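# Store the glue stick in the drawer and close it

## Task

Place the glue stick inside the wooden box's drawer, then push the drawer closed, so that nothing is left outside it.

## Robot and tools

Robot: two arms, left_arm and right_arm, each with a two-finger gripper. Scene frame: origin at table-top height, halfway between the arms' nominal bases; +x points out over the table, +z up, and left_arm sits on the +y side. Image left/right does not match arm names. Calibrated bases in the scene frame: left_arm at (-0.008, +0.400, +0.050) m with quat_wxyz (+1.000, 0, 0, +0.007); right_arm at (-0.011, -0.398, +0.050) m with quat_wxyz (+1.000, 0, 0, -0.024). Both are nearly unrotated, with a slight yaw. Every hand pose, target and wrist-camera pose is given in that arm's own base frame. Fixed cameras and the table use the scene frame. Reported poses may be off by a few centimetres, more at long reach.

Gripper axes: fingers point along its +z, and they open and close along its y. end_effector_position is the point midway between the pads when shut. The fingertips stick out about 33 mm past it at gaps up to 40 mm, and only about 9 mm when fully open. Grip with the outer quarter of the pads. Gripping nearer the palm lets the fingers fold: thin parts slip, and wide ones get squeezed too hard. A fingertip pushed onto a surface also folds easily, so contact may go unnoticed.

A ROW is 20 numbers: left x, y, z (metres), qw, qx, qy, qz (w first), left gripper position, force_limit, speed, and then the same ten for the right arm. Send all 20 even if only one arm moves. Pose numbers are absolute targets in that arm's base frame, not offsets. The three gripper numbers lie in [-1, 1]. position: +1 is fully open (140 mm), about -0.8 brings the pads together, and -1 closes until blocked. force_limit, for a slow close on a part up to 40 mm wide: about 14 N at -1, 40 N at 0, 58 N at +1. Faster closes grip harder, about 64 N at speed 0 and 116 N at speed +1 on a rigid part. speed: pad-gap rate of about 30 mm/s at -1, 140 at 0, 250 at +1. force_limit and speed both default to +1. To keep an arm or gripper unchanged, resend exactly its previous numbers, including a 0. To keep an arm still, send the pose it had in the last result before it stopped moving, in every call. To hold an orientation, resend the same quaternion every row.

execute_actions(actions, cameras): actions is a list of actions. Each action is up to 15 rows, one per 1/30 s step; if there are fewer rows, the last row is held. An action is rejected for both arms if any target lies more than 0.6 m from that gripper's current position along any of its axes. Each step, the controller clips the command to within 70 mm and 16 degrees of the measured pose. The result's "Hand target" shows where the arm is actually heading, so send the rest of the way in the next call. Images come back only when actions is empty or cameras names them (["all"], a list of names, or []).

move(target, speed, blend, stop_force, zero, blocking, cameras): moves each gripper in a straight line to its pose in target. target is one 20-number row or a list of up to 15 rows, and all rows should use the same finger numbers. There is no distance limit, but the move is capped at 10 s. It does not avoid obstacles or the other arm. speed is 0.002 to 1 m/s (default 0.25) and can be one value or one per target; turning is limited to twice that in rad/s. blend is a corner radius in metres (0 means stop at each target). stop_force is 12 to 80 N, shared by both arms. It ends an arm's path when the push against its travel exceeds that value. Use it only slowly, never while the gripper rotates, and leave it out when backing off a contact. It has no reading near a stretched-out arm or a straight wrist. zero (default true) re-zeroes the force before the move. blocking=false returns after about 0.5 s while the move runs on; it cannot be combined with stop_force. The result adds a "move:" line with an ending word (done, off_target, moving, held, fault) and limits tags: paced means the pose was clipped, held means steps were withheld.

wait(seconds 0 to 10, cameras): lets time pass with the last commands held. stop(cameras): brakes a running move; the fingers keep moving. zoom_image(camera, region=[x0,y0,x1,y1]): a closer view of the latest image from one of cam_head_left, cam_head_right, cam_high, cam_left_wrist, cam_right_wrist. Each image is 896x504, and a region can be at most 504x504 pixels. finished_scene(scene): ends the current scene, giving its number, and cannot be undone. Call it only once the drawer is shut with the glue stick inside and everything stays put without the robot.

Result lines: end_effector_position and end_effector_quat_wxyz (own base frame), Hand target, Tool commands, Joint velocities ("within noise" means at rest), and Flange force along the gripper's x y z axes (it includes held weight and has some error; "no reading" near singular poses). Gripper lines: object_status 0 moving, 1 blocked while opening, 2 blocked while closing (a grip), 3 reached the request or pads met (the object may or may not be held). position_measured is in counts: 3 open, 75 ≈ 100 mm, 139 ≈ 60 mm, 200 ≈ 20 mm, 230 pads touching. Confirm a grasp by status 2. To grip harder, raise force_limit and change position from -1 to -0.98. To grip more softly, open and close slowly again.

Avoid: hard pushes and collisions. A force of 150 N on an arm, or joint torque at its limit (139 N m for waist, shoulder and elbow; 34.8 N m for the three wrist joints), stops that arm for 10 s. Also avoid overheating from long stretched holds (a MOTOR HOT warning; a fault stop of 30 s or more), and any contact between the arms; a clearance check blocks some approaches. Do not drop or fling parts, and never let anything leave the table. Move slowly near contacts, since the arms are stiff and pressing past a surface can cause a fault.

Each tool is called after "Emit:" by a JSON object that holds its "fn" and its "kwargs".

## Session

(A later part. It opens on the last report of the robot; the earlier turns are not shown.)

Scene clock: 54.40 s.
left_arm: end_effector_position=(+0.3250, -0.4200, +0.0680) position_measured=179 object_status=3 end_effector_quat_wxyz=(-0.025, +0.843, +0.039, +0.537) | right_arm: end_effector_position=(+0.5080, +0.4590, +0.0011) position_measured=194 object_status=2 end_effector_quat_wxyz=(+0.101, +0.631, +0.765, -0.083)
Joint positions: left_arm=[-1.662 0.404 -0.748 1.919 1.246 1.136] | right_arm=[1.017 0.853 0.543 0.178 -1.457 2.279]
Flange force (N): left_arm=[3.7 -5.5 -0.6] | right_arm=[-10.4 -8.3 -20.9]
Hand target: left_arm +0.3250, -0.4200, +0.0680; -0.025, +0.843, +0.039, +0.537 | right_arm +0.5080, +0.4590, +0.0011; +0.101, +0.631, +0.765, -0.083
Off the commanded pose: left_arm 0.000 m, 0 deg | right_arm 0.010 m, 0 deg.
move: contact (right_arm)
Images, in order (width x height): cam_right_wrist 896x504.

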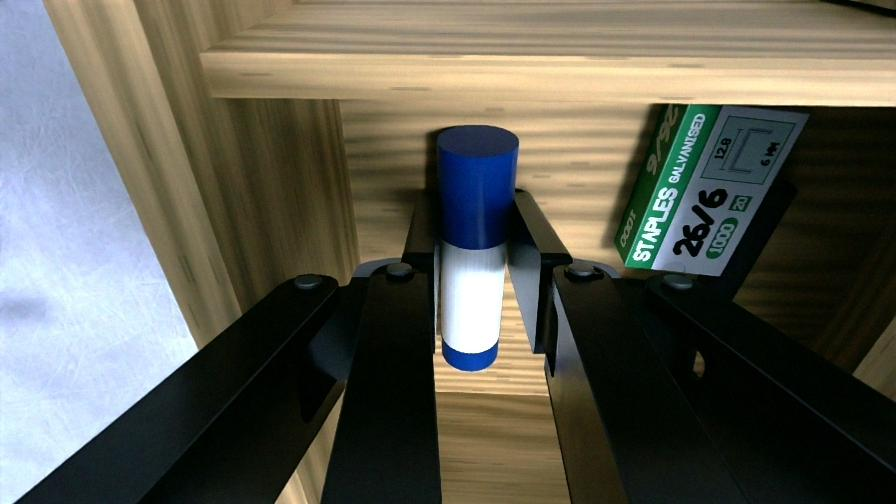

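Emit:
{"fn": "move", "kwargs": {"target": [[0.325,-0.42,0.068,-0.0248,0.8425,0.0390,0.5367,-0.4,0,-1,0.5080,0.4590,0.0025,0.1007,0.6306,0.7650,-0.0830,-1,-0.3,-1],[0.325,-0.42,0.068,-0.0248,0.8425,0.0390,0.5367,-0.4,0,-1,0.5080,0.4590,0.0028,0.1007,0.6306,0.7650,-0.0830,-0.4,-0.3,-1],[0.325,-0.42,0.068,-0.0248,0.8425,0.0390,0.5367,-0.4,0,-1,0.5031,0.4844,0.10,0.1007,0.6306,0.7650,-0.0830,-0.4,-0.3,-1]], "speed": [0.02,0.02,0.06], "cameras": ["cam_right_wrist","cam_high"]}}

Scene clock: 58.00 s.
left_arm: end_effector_position=(+0.3250, -0.4200, +0.0680) position_measured=179 object_status=3 end_effector_quat_wxyz=(-0.025, +0.843, +0.039, +0.537) | right_arm: end_effector_position=(+0.5031, +0.4844, +0.1000) position_measured=179 object_status=3 end_effector_quat_wxyz=(+0.101, +0.631, +0.765, -0.083)
Joint positions: left_arm=[-1.662 0.404 -0.748 1.919 1.246 1.136] | right_arm=[1.041 0.861 0.791 0.173 -1.697 2.298]
Flange force (N): left_arm=[3.8 -5.7 0.1] | right_arm=[-7.7 -6.4 -1.4]
Hand target: left_arm +0.3250, -0.4200, +0.0680; -0.025, +0.843, +0.039, +0.537 | right_arm +0.5031, +0.4844, +0.1000; +0.101, +0.631, +0.765, -0.083
Off the commanded pose: left_arm 0.000 m, 0 deg | right_arm 0.000 m, 0 deg.
move: done
Images, in order (width x height): cam_high 896x504, cam_right_wrist 896x504.

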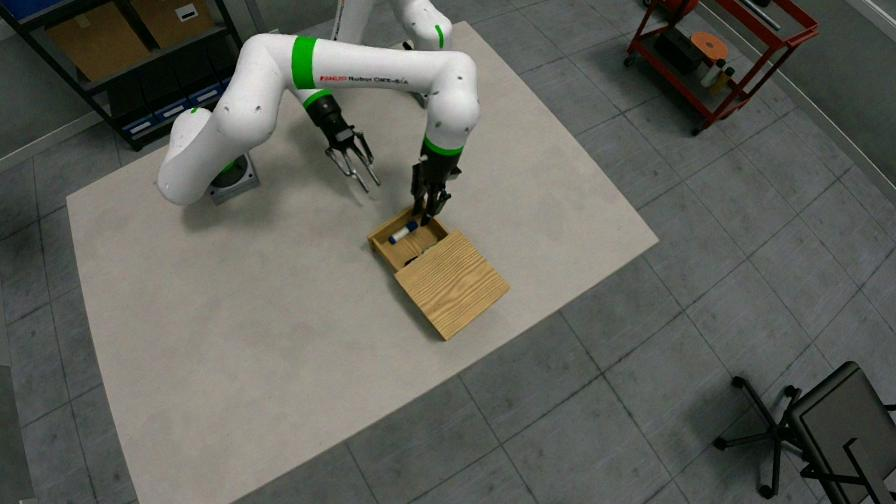

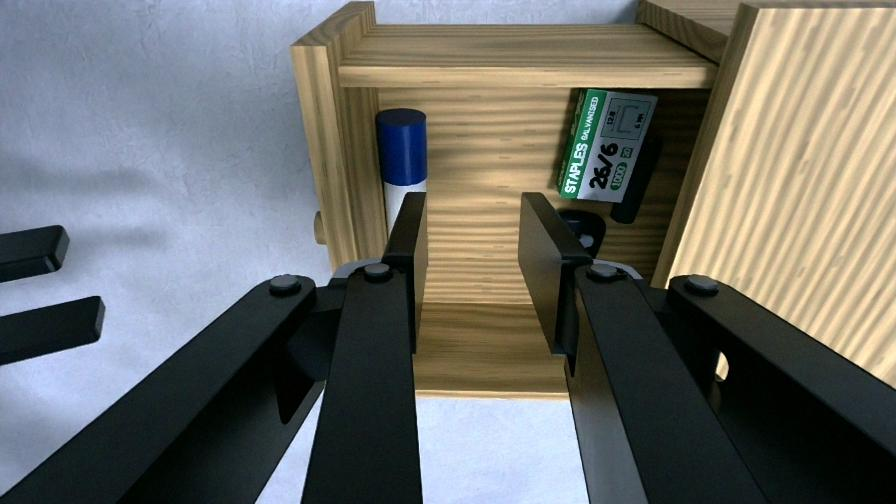

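Emit:
{"fn": "move", "kwargs": {"target": [[0.325,-0.42,0.068,-0.0248,0.8425,0.0390,0.5367,-0.4,0,-1,0.50,0.46,0.26,0.1007,0.6306,0.7650,-0.0830,-0.4,-0.3,-1],[0.4334,-0.4096,0.0170,-0.0248,0.8425,0.0390,0.5367,-0.4,0,-1,0.42,0.20,0.32,0.1007,0.6306,0.7650,-0.0830,-0.4,-0.3,-1]], "speed": [0.15,0.2], "blend": [0.01,0], "cameras": ["cam_left_wrist","cam_high","cam_head_left"]}}

Emit:
{"fn": "move", "kwargs": {"target": [0.4334,-0.4096,0.0170,-0.0248,0.8425,0.0390,0.5367,-1,0,-1,0.42,0.20,0.32,0.1007,0.6306,0.7650,-0.0830,-0.4,-0.3,-1], "cameras": ["cam_left_wrist"]}}

Scene clock: 62.33 s.
left_arm: end_effector_position=(+0.4334, -0.4096, +0.0170) position_measured=179 object_status=3 end_effector_quat_wxyz=(-0.025, +0.843, +0.039, +0.537) | right_arm: end_effector_position=(+0.4200, +0.2000, +0.3200) position_measured=179 object_status=3 end_effector_quat_wxyz=(+0.101, +0.631, +0.765, -0.083)
Joint positions: left_arm=[-1.317 0.519 -0.755 1.553 1.108 1.243] | right_arm=[0.885 0.135 0.243 0.208 -1.843 2.489]
Flange force (N): left_arm=[3.6 -5.3 -8.8] | right_arm=[-4.2 -2.3 -1.3]
Hand target: left_arm +0.4334, -0.4096, +0.0170; -0.025, +0.843, +0.039, +0.537 | right_arm +0.4200, +0.2000, +0.3200; +0.101, +0.631, +0.765, -0.083
Off the commanded pose: left_arm 0.000 m, 0 deg | right_arm 0.000 m, 0 deg.
move: done
Images, in order (width x height): cam_head_left 896x504, cam_high 896x504, cam_left_wrist 896x504.

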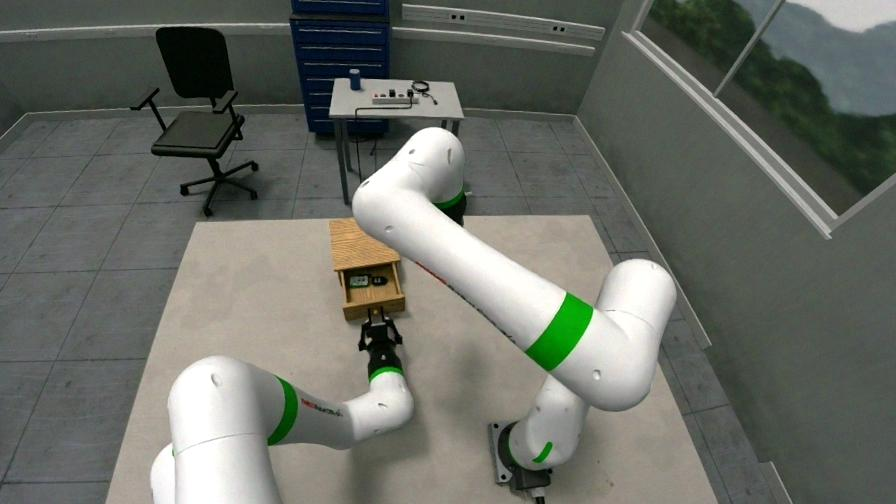

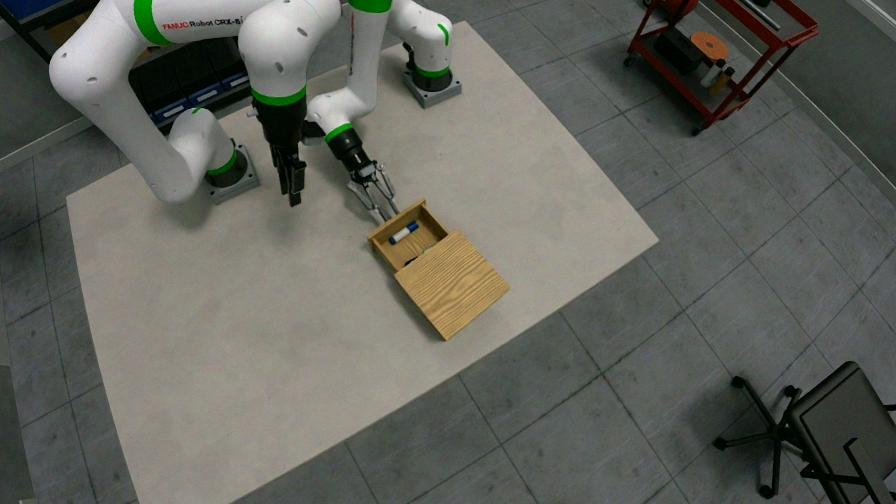

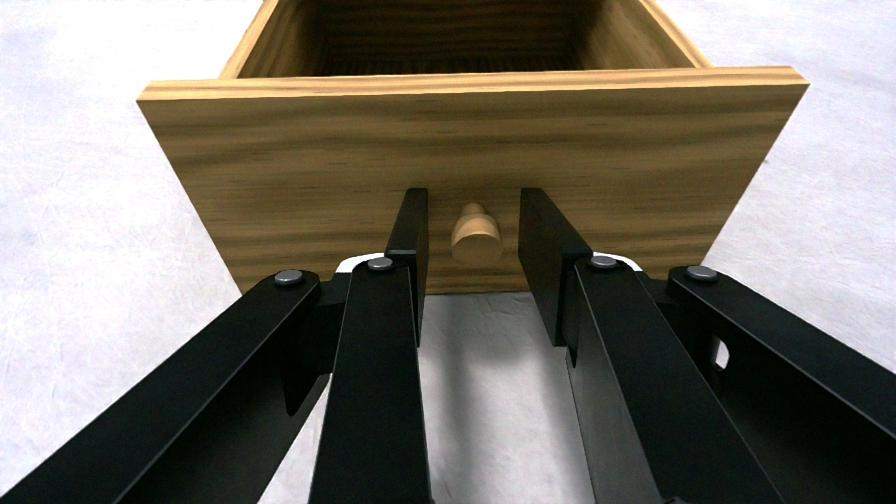

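Scene clock: 63.40 s.
left_arm: end_effector_position=(+0.4334, -0.4096, +0.0170) position_measured=207 object_status=0 end_effector_quat_wxyz=(-0.025, +0.843, +0.039, +0.537) | right_arm: end_effector_position=(+0.4200, +0.2000, +0.3200) position_measured=179 object_status=3 end_effector_quat_wxyz=(+0.101, +0.631, +0.765, -0.083)
Joint positions: left_arm=[-1.317 0.519 -0.755 1.553 1.108 1.243] | right_arm=[0.885 0.135 0.243 0.208 -1.843 2.489]
Flange force (N): left_arm=[3.8 -5.4 -6.7] | right_arm=[-4.0 -0.8 -2.0]
Hand target: left_arm +0.4334, -0.4096, +0.0170; -0.025, +0.843, +0.039, +0.537 | right_arm +0.4200, +0.2000, +0.3200; +0.101, +0.631, +0.765, -0.083
Off the commanded pose: left_arm 0.000 m, 0 deg | right_arm 0.000 m, 0 deg.
move: done
Images, in order (width x height): cam_left_wrist 896x504.

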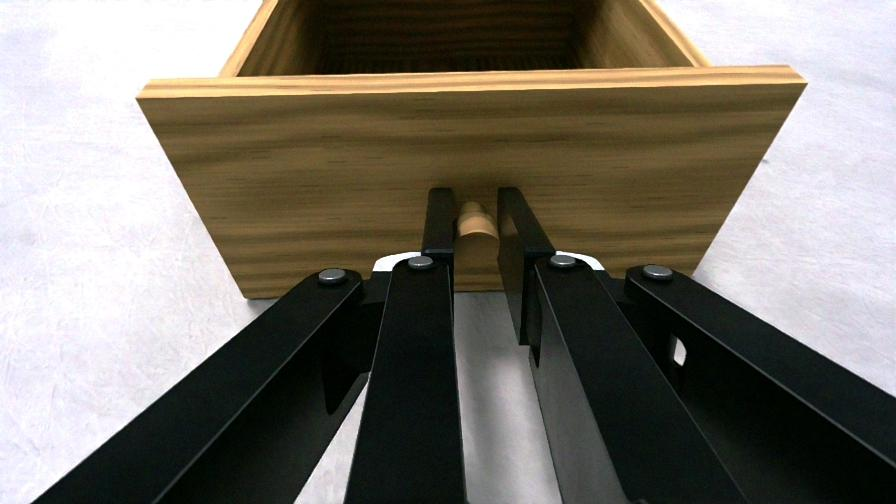

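Emit:
{"fn": "move", "kwargs": {"target": [0.5525,-0.3942,0.0170,-0.0248,0.8425,0.0390,0.5367,-1,0,-1,0.42,0.20,0.32,0.1007,0.6306,0.7650,-0.0830,-0.4,-0.3,-1], "speed": 0.06, "stop_force": 30, "cameras": ["cam_left_wrist","cam_right_wrist"]}}

Scene clock: 66.27 s.
left_arm: end_effector_position=(+0.5525, -0.3942, +0.0170) position_measured=207 object_status=2 end_effector_quat_wxyz=(-0.025, +0.843, +0.039, +0.537) | right_arm: end_effector_position=(+0.4200, +0.2000, +0.3200) position_measured=179 object_status=3 end_effector_quat_wxyz=(+0.101, +0.631, +0.765, -0.083)
Joint positions: left_arm=[-0.989 0.566 -0.661 1.258 0.999 1.21] | right_arm=[0.885 0.135 0.243 0.208 -1.843 2.489]
Flange force (N): left_arm=[35.4 -4.3 -34.8] | right_arm=[-4.0 -1.8 -1.4]
Hand target: left_arm +0.5525, -0.3942, +0.0170; -0.025, +0.843, +0.039, +0.537 | right_arm +0.4200, +0.2000, +0.3200; +0.101, +0.631, +0.765, -0.083
Off the commanded pose: left_arm 0.000 m, 0 deg | right_arm 0.000 m, 0 deg.
move: done
Images, in order (width x height): cam_left_wrist 896x504, cam_right_wrist 896x504.

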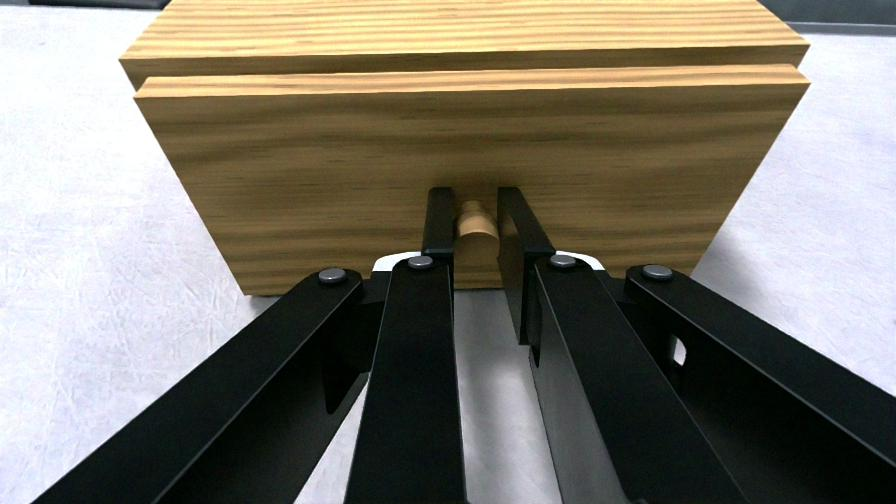

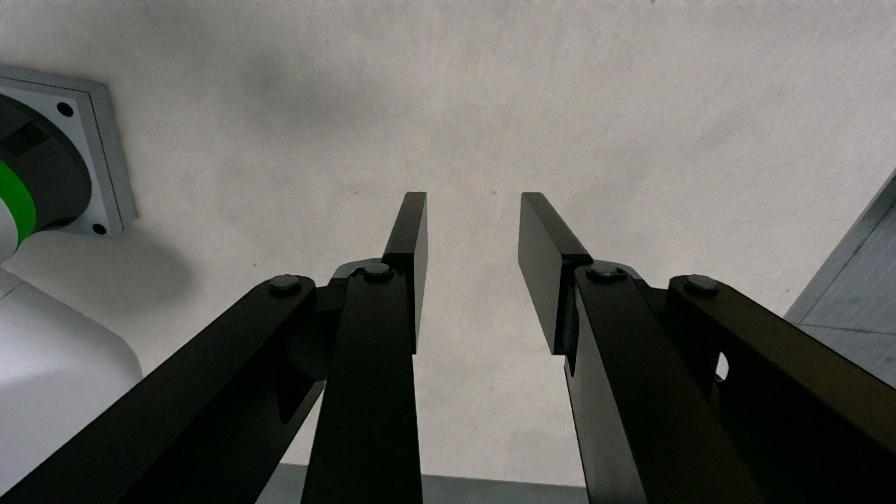

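Emit:
{"fn": "move", "kwargs": {"target": [0.5525,-0.3942,0.0190,-0.0248,0.8425,0.0390,0.5367,-1,0,-1,0.42,0.20,0.32,0.1007,0.6306,0.7650,-0.0830,-0.4,-0.3,-1], "speed": 0.02}}

Scene clock: 67.20 s.
left_arm: end_effector_position=(+0.5525, -0.3941, +0.0190) position_measured=207 object_status=2 end_effector_quat_wxyz=(-0.025, +0.843, +0.039, +0.537) | right_arm: end_effector_position=(+0.4200, +0.2000, +0.3200) position_measured=179 object_status=3 end_effector_quat_wxyz=(+0.101, +0.631, +0.765, -0.083)
Joint positions: left_arm=[-0.99 0.562 -0.662 1.261 0.998 1.205] | right_arm=[0.885 0.135 0.243 0.208 -1.843 2.489]
Flange force (N): left_arm=[20.6 -4.8 -6.0] | right_arm=[-4.0 -0.9 -2.0]
Hand target: left_arm +0.5525, -0.3942, +0.0190; -0.025, +0.843, +0.039, +0.537 | right_arm +0.4200, +0.2000, +0.3200; +0.101, +0.631, +0.765, -0.083
Off the commanded pose: left_arm 0.000 m, 0 deg | right_arm 0.000 m, 0 deg.
move: done

Emit:
{"fn": "move", "kwargs": {"target": [[0.5525,-0.3942,0.0203,-0.0248,0.8425,0.0390,0.5367,-1,0,-1,0.42,0.20,0.32,0.1007,0.6306,0.7650,-0.0830,-0.4,-0.3,-1],[0.5684,-0.3921,0.0205,-0.0248,0.8425,0.0390,0.5367,-1,0,-1,0.42,0.20,0.32,0.1007,0.6306,0.7650,-0.0830,-0.4,-0.3,-1]], "speed": 0.02, "stop_force": 25, "cameras": ["cam_left_wrist","cam_high"]}}

Emit:
{"fn": "zoom_image", "kwargs": {"camera": "cam_high", "region": [340, 190, 540, 350]}}

Scene clock: 70.43 s.
left_arm: end_effector_position=(+0.5639, -0.3929, +0.0205) position_measured=207 object_status=2 end_effector_quat_wxyz=(-0.025, +0.843, +0.039, +0.537) | right_arm: end_effector_position=(+0.4200, +0.2000, +0.3200) position_measured=179 object_status=3 end_effector_quat_wxyz=(+0.101, +0.631, +0.765, -0.083)
Joint positions: left_arm=[-0.964 0.566 -0.648 1.24 0.986 1.198] | right_arm=[0.885 0.135 0.243 0.208 -1.843 2.489]
Flange force (N): left_arm=[11.1 -3.9 -22.6] | right_arm=[-4.2 -0.8 -2.2]
Hand target: left_arm +0.5638, -0.3928, +0.0205; -0.025, +0.843, +0.039, +0.537 | right_arm +0.4200, +0.2000, +0.3200; +0.101, +0.631, +0.765, -0.083
Off the commanded pose: left_arm 0.005 m, 0 deg | right_arm 0.000 m, 0 deg.
move: contact (left_arm); path passed 1 of 2 targets
Images, in order (width x height): cam_high 896x504, cam_left_wrist 896x504.

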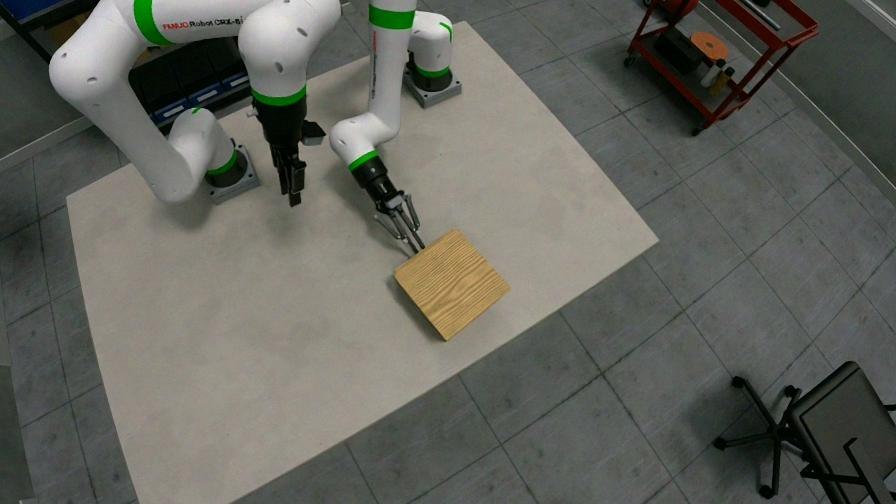

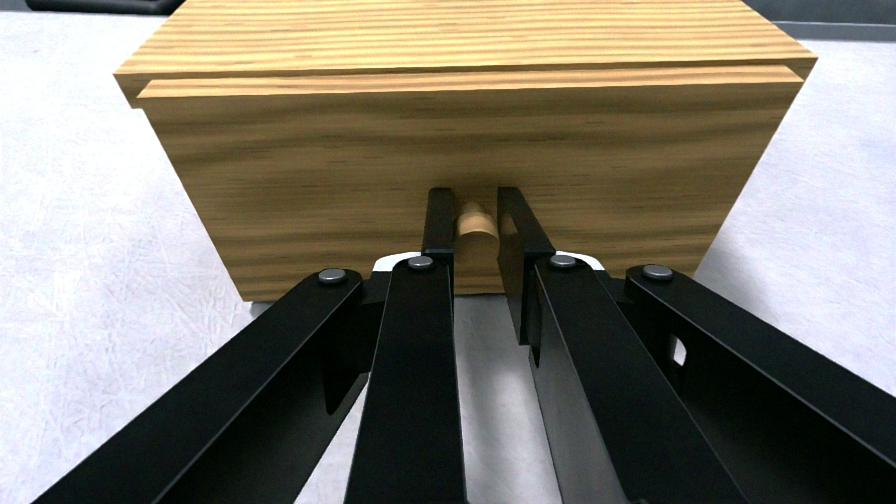

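Scaled by 2.520 from the camera's 896x504 image, which has a finer 1280x720 frame.

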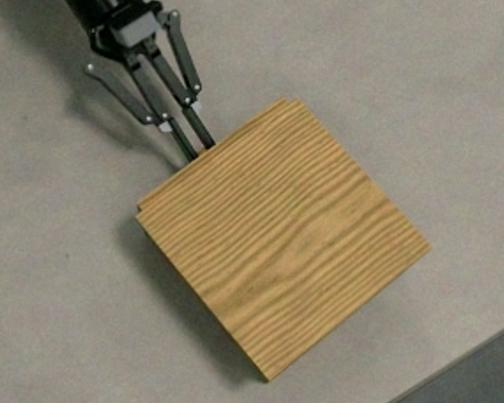

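Emit:
{"fn": "move", "kwargs": {"target": [[0.5628,-0.3930,0.0205,-0.0248,0.8425,0.0390,0.5367,-1,0,-1,0.42,0.20,0.32,0.1007,0.6306,0.7650,-0.0830,-0.4,-0.3,-1],[0.5628,-0.3930,0.0205,-0.0248,0.8425,0.0390,0.5367,-0.4,0,-1,0.42,0.20,0.32,0.1007,0.6306,0.7650,-0.0830,-0.4,-0.3,-1],[0.50,-0.400,0.050,-0.0248,0.8425,0.0390,0.5367,-0.4,0,-1,0.42,0.20,0.32,0.1007,0.6306,0.7650,-0.0830,-0.4,-0.3,-1]], "speed": [0.02,0.02,0.08], "cameras": ["cam_left_wrist","cam_high"]}}

Emit:
{"fn": "zoom_image", "kwargs": {"camera": "cam_left_wrist", "region": [200, 20, 704, 252]}}

Scene clock: 73.43 s.
left_arm: end_effector_position=(+0.5000, -0.4000, +0.0500) position_measured=179 object_status=3 end_effector_quat_wxyz=(-0.025, +0.843, +0.039, +0.537) | right_arm: end_effector_position=(+0.4200, +0.2000, +0.3200) position_measured=179 object_status=3 end_effector_quat_wxyz=(+0.101, +0.631, +0.765, -0.083)
Joint positions: left_arm=[-1.138 0.467 -0.72 1.429 1.041 1.149] | right_arm=[0.885 0.135 0.243 0.208 -1.843 2.489]
Flange force (N): left_arm=[3.2 -5.8 -2.5] | right_arm=[-4.1 -1.5 -1.3]
Hand target: left_arm +0.5000, -0.4000, +0.0500; -0.025, +0.843, +0.039, +0.537 | right_arm +0.4200, +0.2000, +0.3200; +0.101, +0.631, +0.765, -0.083
Off the commanded pose: left_arm 0.000 m, 0 deg | right_arm 0.000 m, 0 deg.
move: done
Images, in order (width x height): cam_high 896x504, cam_left_wrist 896x504.

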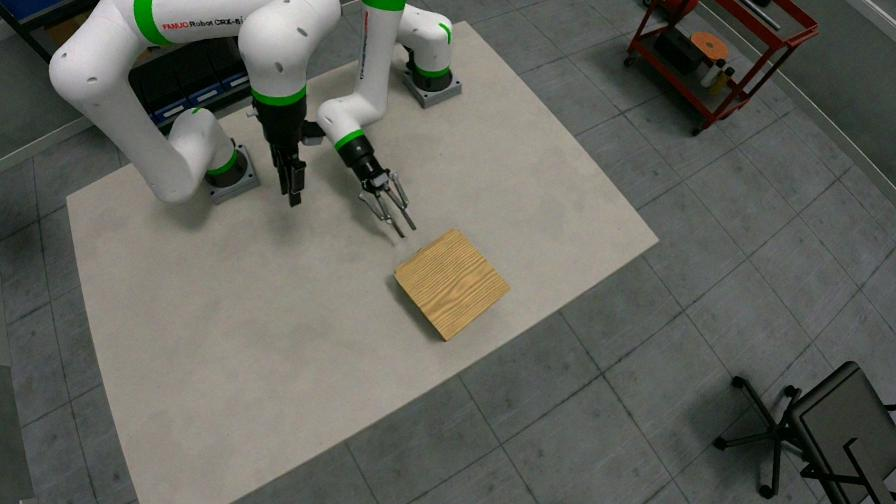

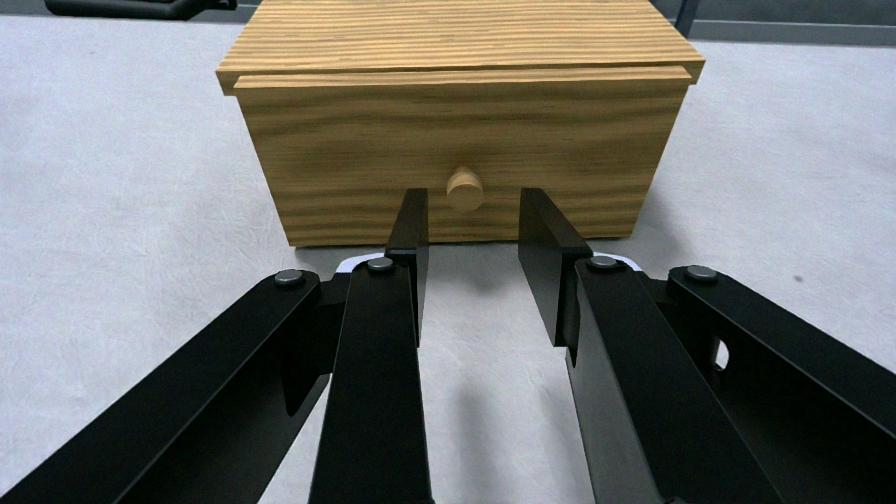

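Scaled by 1.000.

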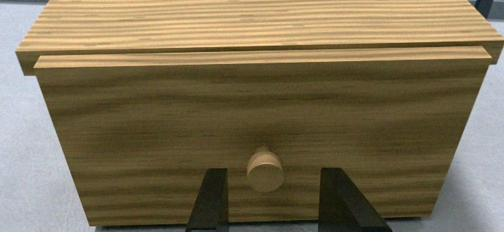

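Emit:
{"fn": "move", "kwargs": {"target": [[0.50,-0.400,0.050,-0.0248,0.8425,0.0390,0.5367,-1,-1,-1,0.42,0.20,0.32,0.1007,0.6306,0.7650,-0.0830,-0.4,-0.3,-1],[0.53,-0.3960,0.022,-0.0248,0.8425,0.0390,0.5367,-1,-1,-1,0.42,0.20,0.32,0.1007,0.6306,0.7650,-0.0830,-0.4,-0.3,-1]], "speed": 0.08, "cameras": ["cam_left_wrist"]}}

Emit:
{"fn": "move", "kwargs": {"target": [0.566,-0.3913,0.022,-0.0248,0.8425,0.0390,0.5367,-1,-1,-1,0.42,0.20,0.32,0.1007,0.6306,0.7650,-0.0830,-0.4,-0.3,-1], "speed": 0.015, "stop_force": 25, "cameras": ["cam_left_wrist"]}}

Scene clock: 75.90 s.
left_arm: end_effector_position=(+0.5300, -0.3960, +0.0220) position_measured=230 object_status=3 end_effector_quat_wxyz=(-0.025, +0.843, +0.039, +0.537) | right_arm: end_effector_position=(+0.4200, +0.2000, +0.3200) position_measured=179 object_status=3 end_effector_quat_wxyz=(+0.101, +0.631, +0.765, -0.083)
Joint positions: left_arm=[-1.046 0.541 -0.69 1.312 1.018 1.208] | right_arm=[0.885 0.135 0.243 0.208 -1.843 2.489]
Flange force (N): left_arm=[3.0 -5.0 -2.7] | right_arm=[-4.4 -1.2 -1.7]
Hand target: left_arm +0.5300, -0.3960, +0.0220; -0.025, +0.843, +0.039, +0.537 | right_arm +0.4200, +0.2000, +0.3200; +0.101, +0.631, +0.765, -0.083
Off the commanded pose: left_arm 0.000 m, 0 deg | right_arm 0.000 m, 0 deg.
move: done
Images, in order (width x height): cam_left_wrist 896x504.

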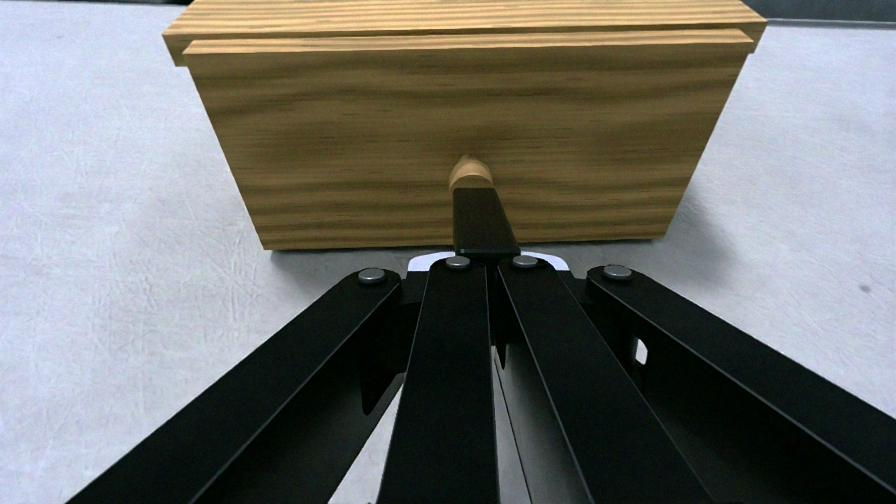

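Scene clock: 78.93 s.
left_arm: end_effector_position=(+0.5660, -0.3913, +0.0220) position_measured=230 object_status=3 end_effector_quat_wxyz=(-0.025, +0.843, +0.039, +0.537) | right_arm: end_effector_position=(+0.4200, +0.2000, +0.3200) position_measured=179 object_status=3 end_effector_quat_wxyz=(+0.101, +0.631, +0.765, -0.083)
Joint positions: left_arm=[-0.957 0.562 -0.649 1.236 0.983 1.195] | right_arm=[0.885 0.135 0.243 0.208 -1.843 2.489]
Flange force (N): left_arm=[-1.4 -5.4 -14.5] | right_arm=[-3.4 -1.1 -1.8]
Hand target: left_arm +0.5660, -0.3913, +0.0220; -0.025, +0.843, +0.039, +0.537 | right_arm +0.4200, +0.2000, +0.3200; +0.101, +0.631, +0.765, -0.083
Off the commanded pose: left_arm 0.000 m, 0 deg | right_arm 0.000 m, 0 deg.
move: done
Images, in order (width x height): cam_left_wrist 896x504.

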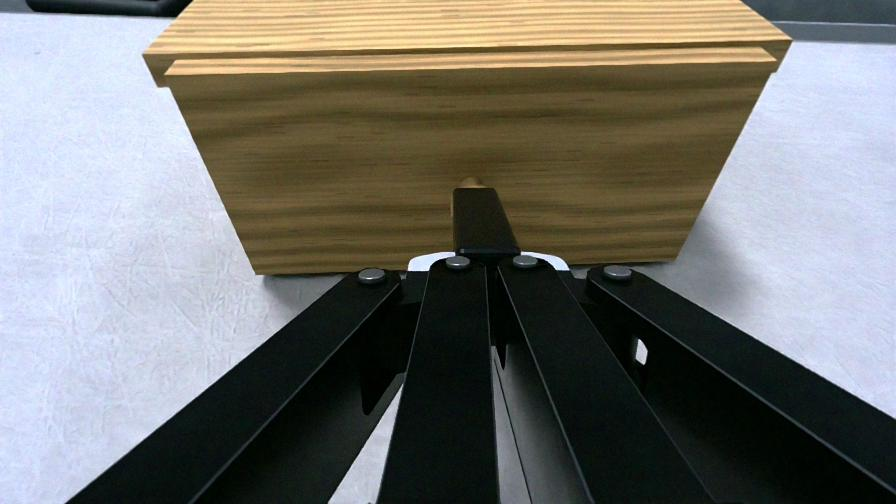

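Emit:
{"fn": "move", "kwargs": {"target": [0.574,-0.3903,0.022,-0.0248,0.8425,0.0390,0.5367,-1,-1,-1,0.42,0.20,0.32,0.1007,0.6306,0.7650,-0.0830,-0.4,-0.3,-1], "speed": 0.015, "stop_force": 25, "zero": false, "cameras": ["cam_left_wrist","cam_high"]}}

Emit:
{"fn": "zoom_image", "kwargs": {"camera": "cam_high", "region": [340, 190, 540, 350]}}

Scene clock: 80.23 s.
left_arm: end_effector_position=(+0.5740, -0.3903, +0.0220) position_measured=230 object_status=3 end_effector_quat_wxyz=(-0.025, +0.843, +0.039, +0.537) | right_arm: end_effector_position=(+0.4200, +0.2000, +0.3200) position_measured=179 object_status=3 end_effector_quat_wxyz=(+0.101, +0.631, +0.765, -0.083)
Joint positions: left_arm=[-0.939 0.568 -0.638 1.221 0.975 1.192] | right_arm=[0.885 0.135 0.243 0.208 -1.843 2.489]
Flange force (N): left_arm=[-1.2 -5.4 -13.3] | right_arm=[-4.3 -0.8 -2.1]
Hand target: left_arm +0.5740, -0.3903, +0.0220; -0.025, +0.843, +0.039, +0.537 | right_arm +0.4200, +0.2000, +0.3200; +0.101, +0.631, +0.765, -0.083
Off the commanded pose: left_arm 0.000 m, 0 deg | right_arm 0.000 m, 0 deg.
move: done
Images, in order (width x height): cam_high 896x504, cam_left_wrist 896x504.

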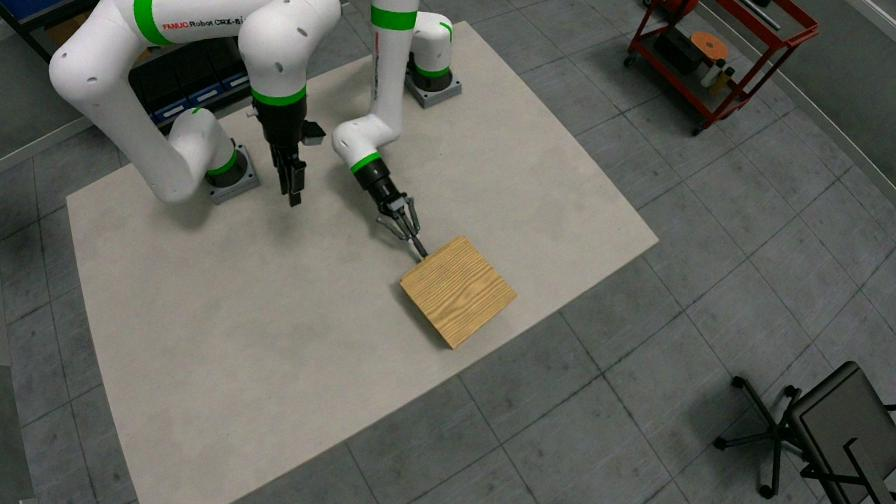

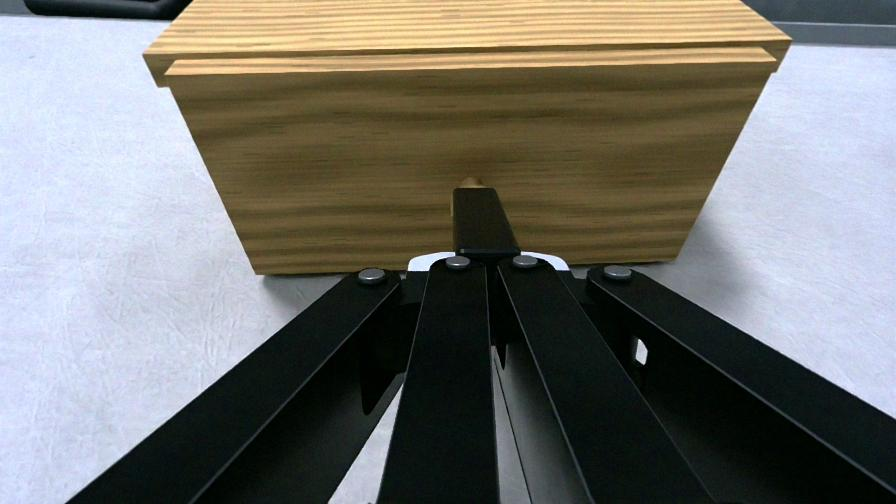

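Scaled by 2.520 from the camera's 896x504 image, which has a finer 1280x720 frame.

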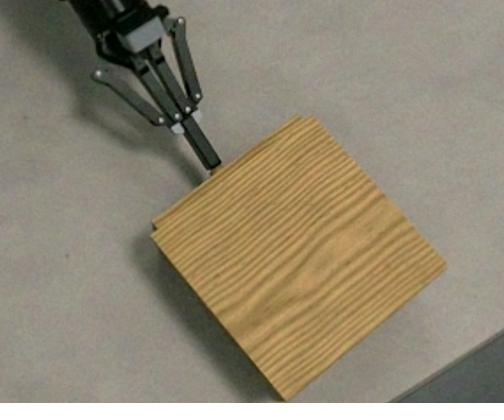

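Emit:
{"fn": "move", "kwargs": {"target": [0.50,-0.3994,0.06,-0.0248,0.8425,0.0390,0.5367,-1,-1,-1,0.42,0.20,0.32,0.1007,0.6306,0.7650,-0.0830,-0.4,-0.3,-1], "speed": 0.1, "cameras": ["cam_left_wrist"]}}

Emit:
{"fn": "finished_scene", "kwargs": {"scene": 1}}

Scene clock: 81.67 s.
left_arm: end_effector_position=(+0.5000, -0.3994, +0.0600) position_measured=230 object_status=3 end_effector_quat_wxyz=(-0.025, +0.843, +0.039, +0.537) | right_arm: end_effector_position=(+0.4200, +0.2000, +0.3200) position_measured=179 object_status=3 end_effector_quat_wxyz=(+0.101, +0.631, +0.765, -0.083)
Joint positions: left_arm=[-1.142 0.445 -0.721 1.445 1.04 1.125] | right_arm=[0.885 0.135 0.243 0.208 -1.843 2.489]
Flange force (N): left_arm=[2.5 -5.3 -3.6] | right_arm=[-4.1 -1.0 -1.8]
Hand target: left_arm +0.5000, -0.3994, +0.0600; -0.025, +0.843, +0.039, +0.537 | right_arm +0.4200, +0.2000, +0.3200; +0.101, +0.631, +0.765, -0.083
Off the commanded pose: left_arm 0.000 m, 0 deg | right_arm 0.000 m, 0 deg.
move: done
Images, in order (width x height): cam_left_wrist 896x504.

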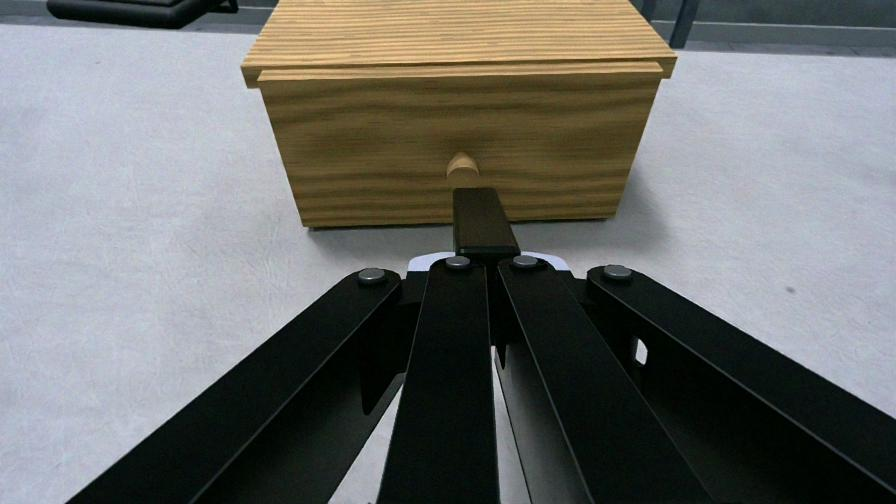

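The scene is finished: the task was done.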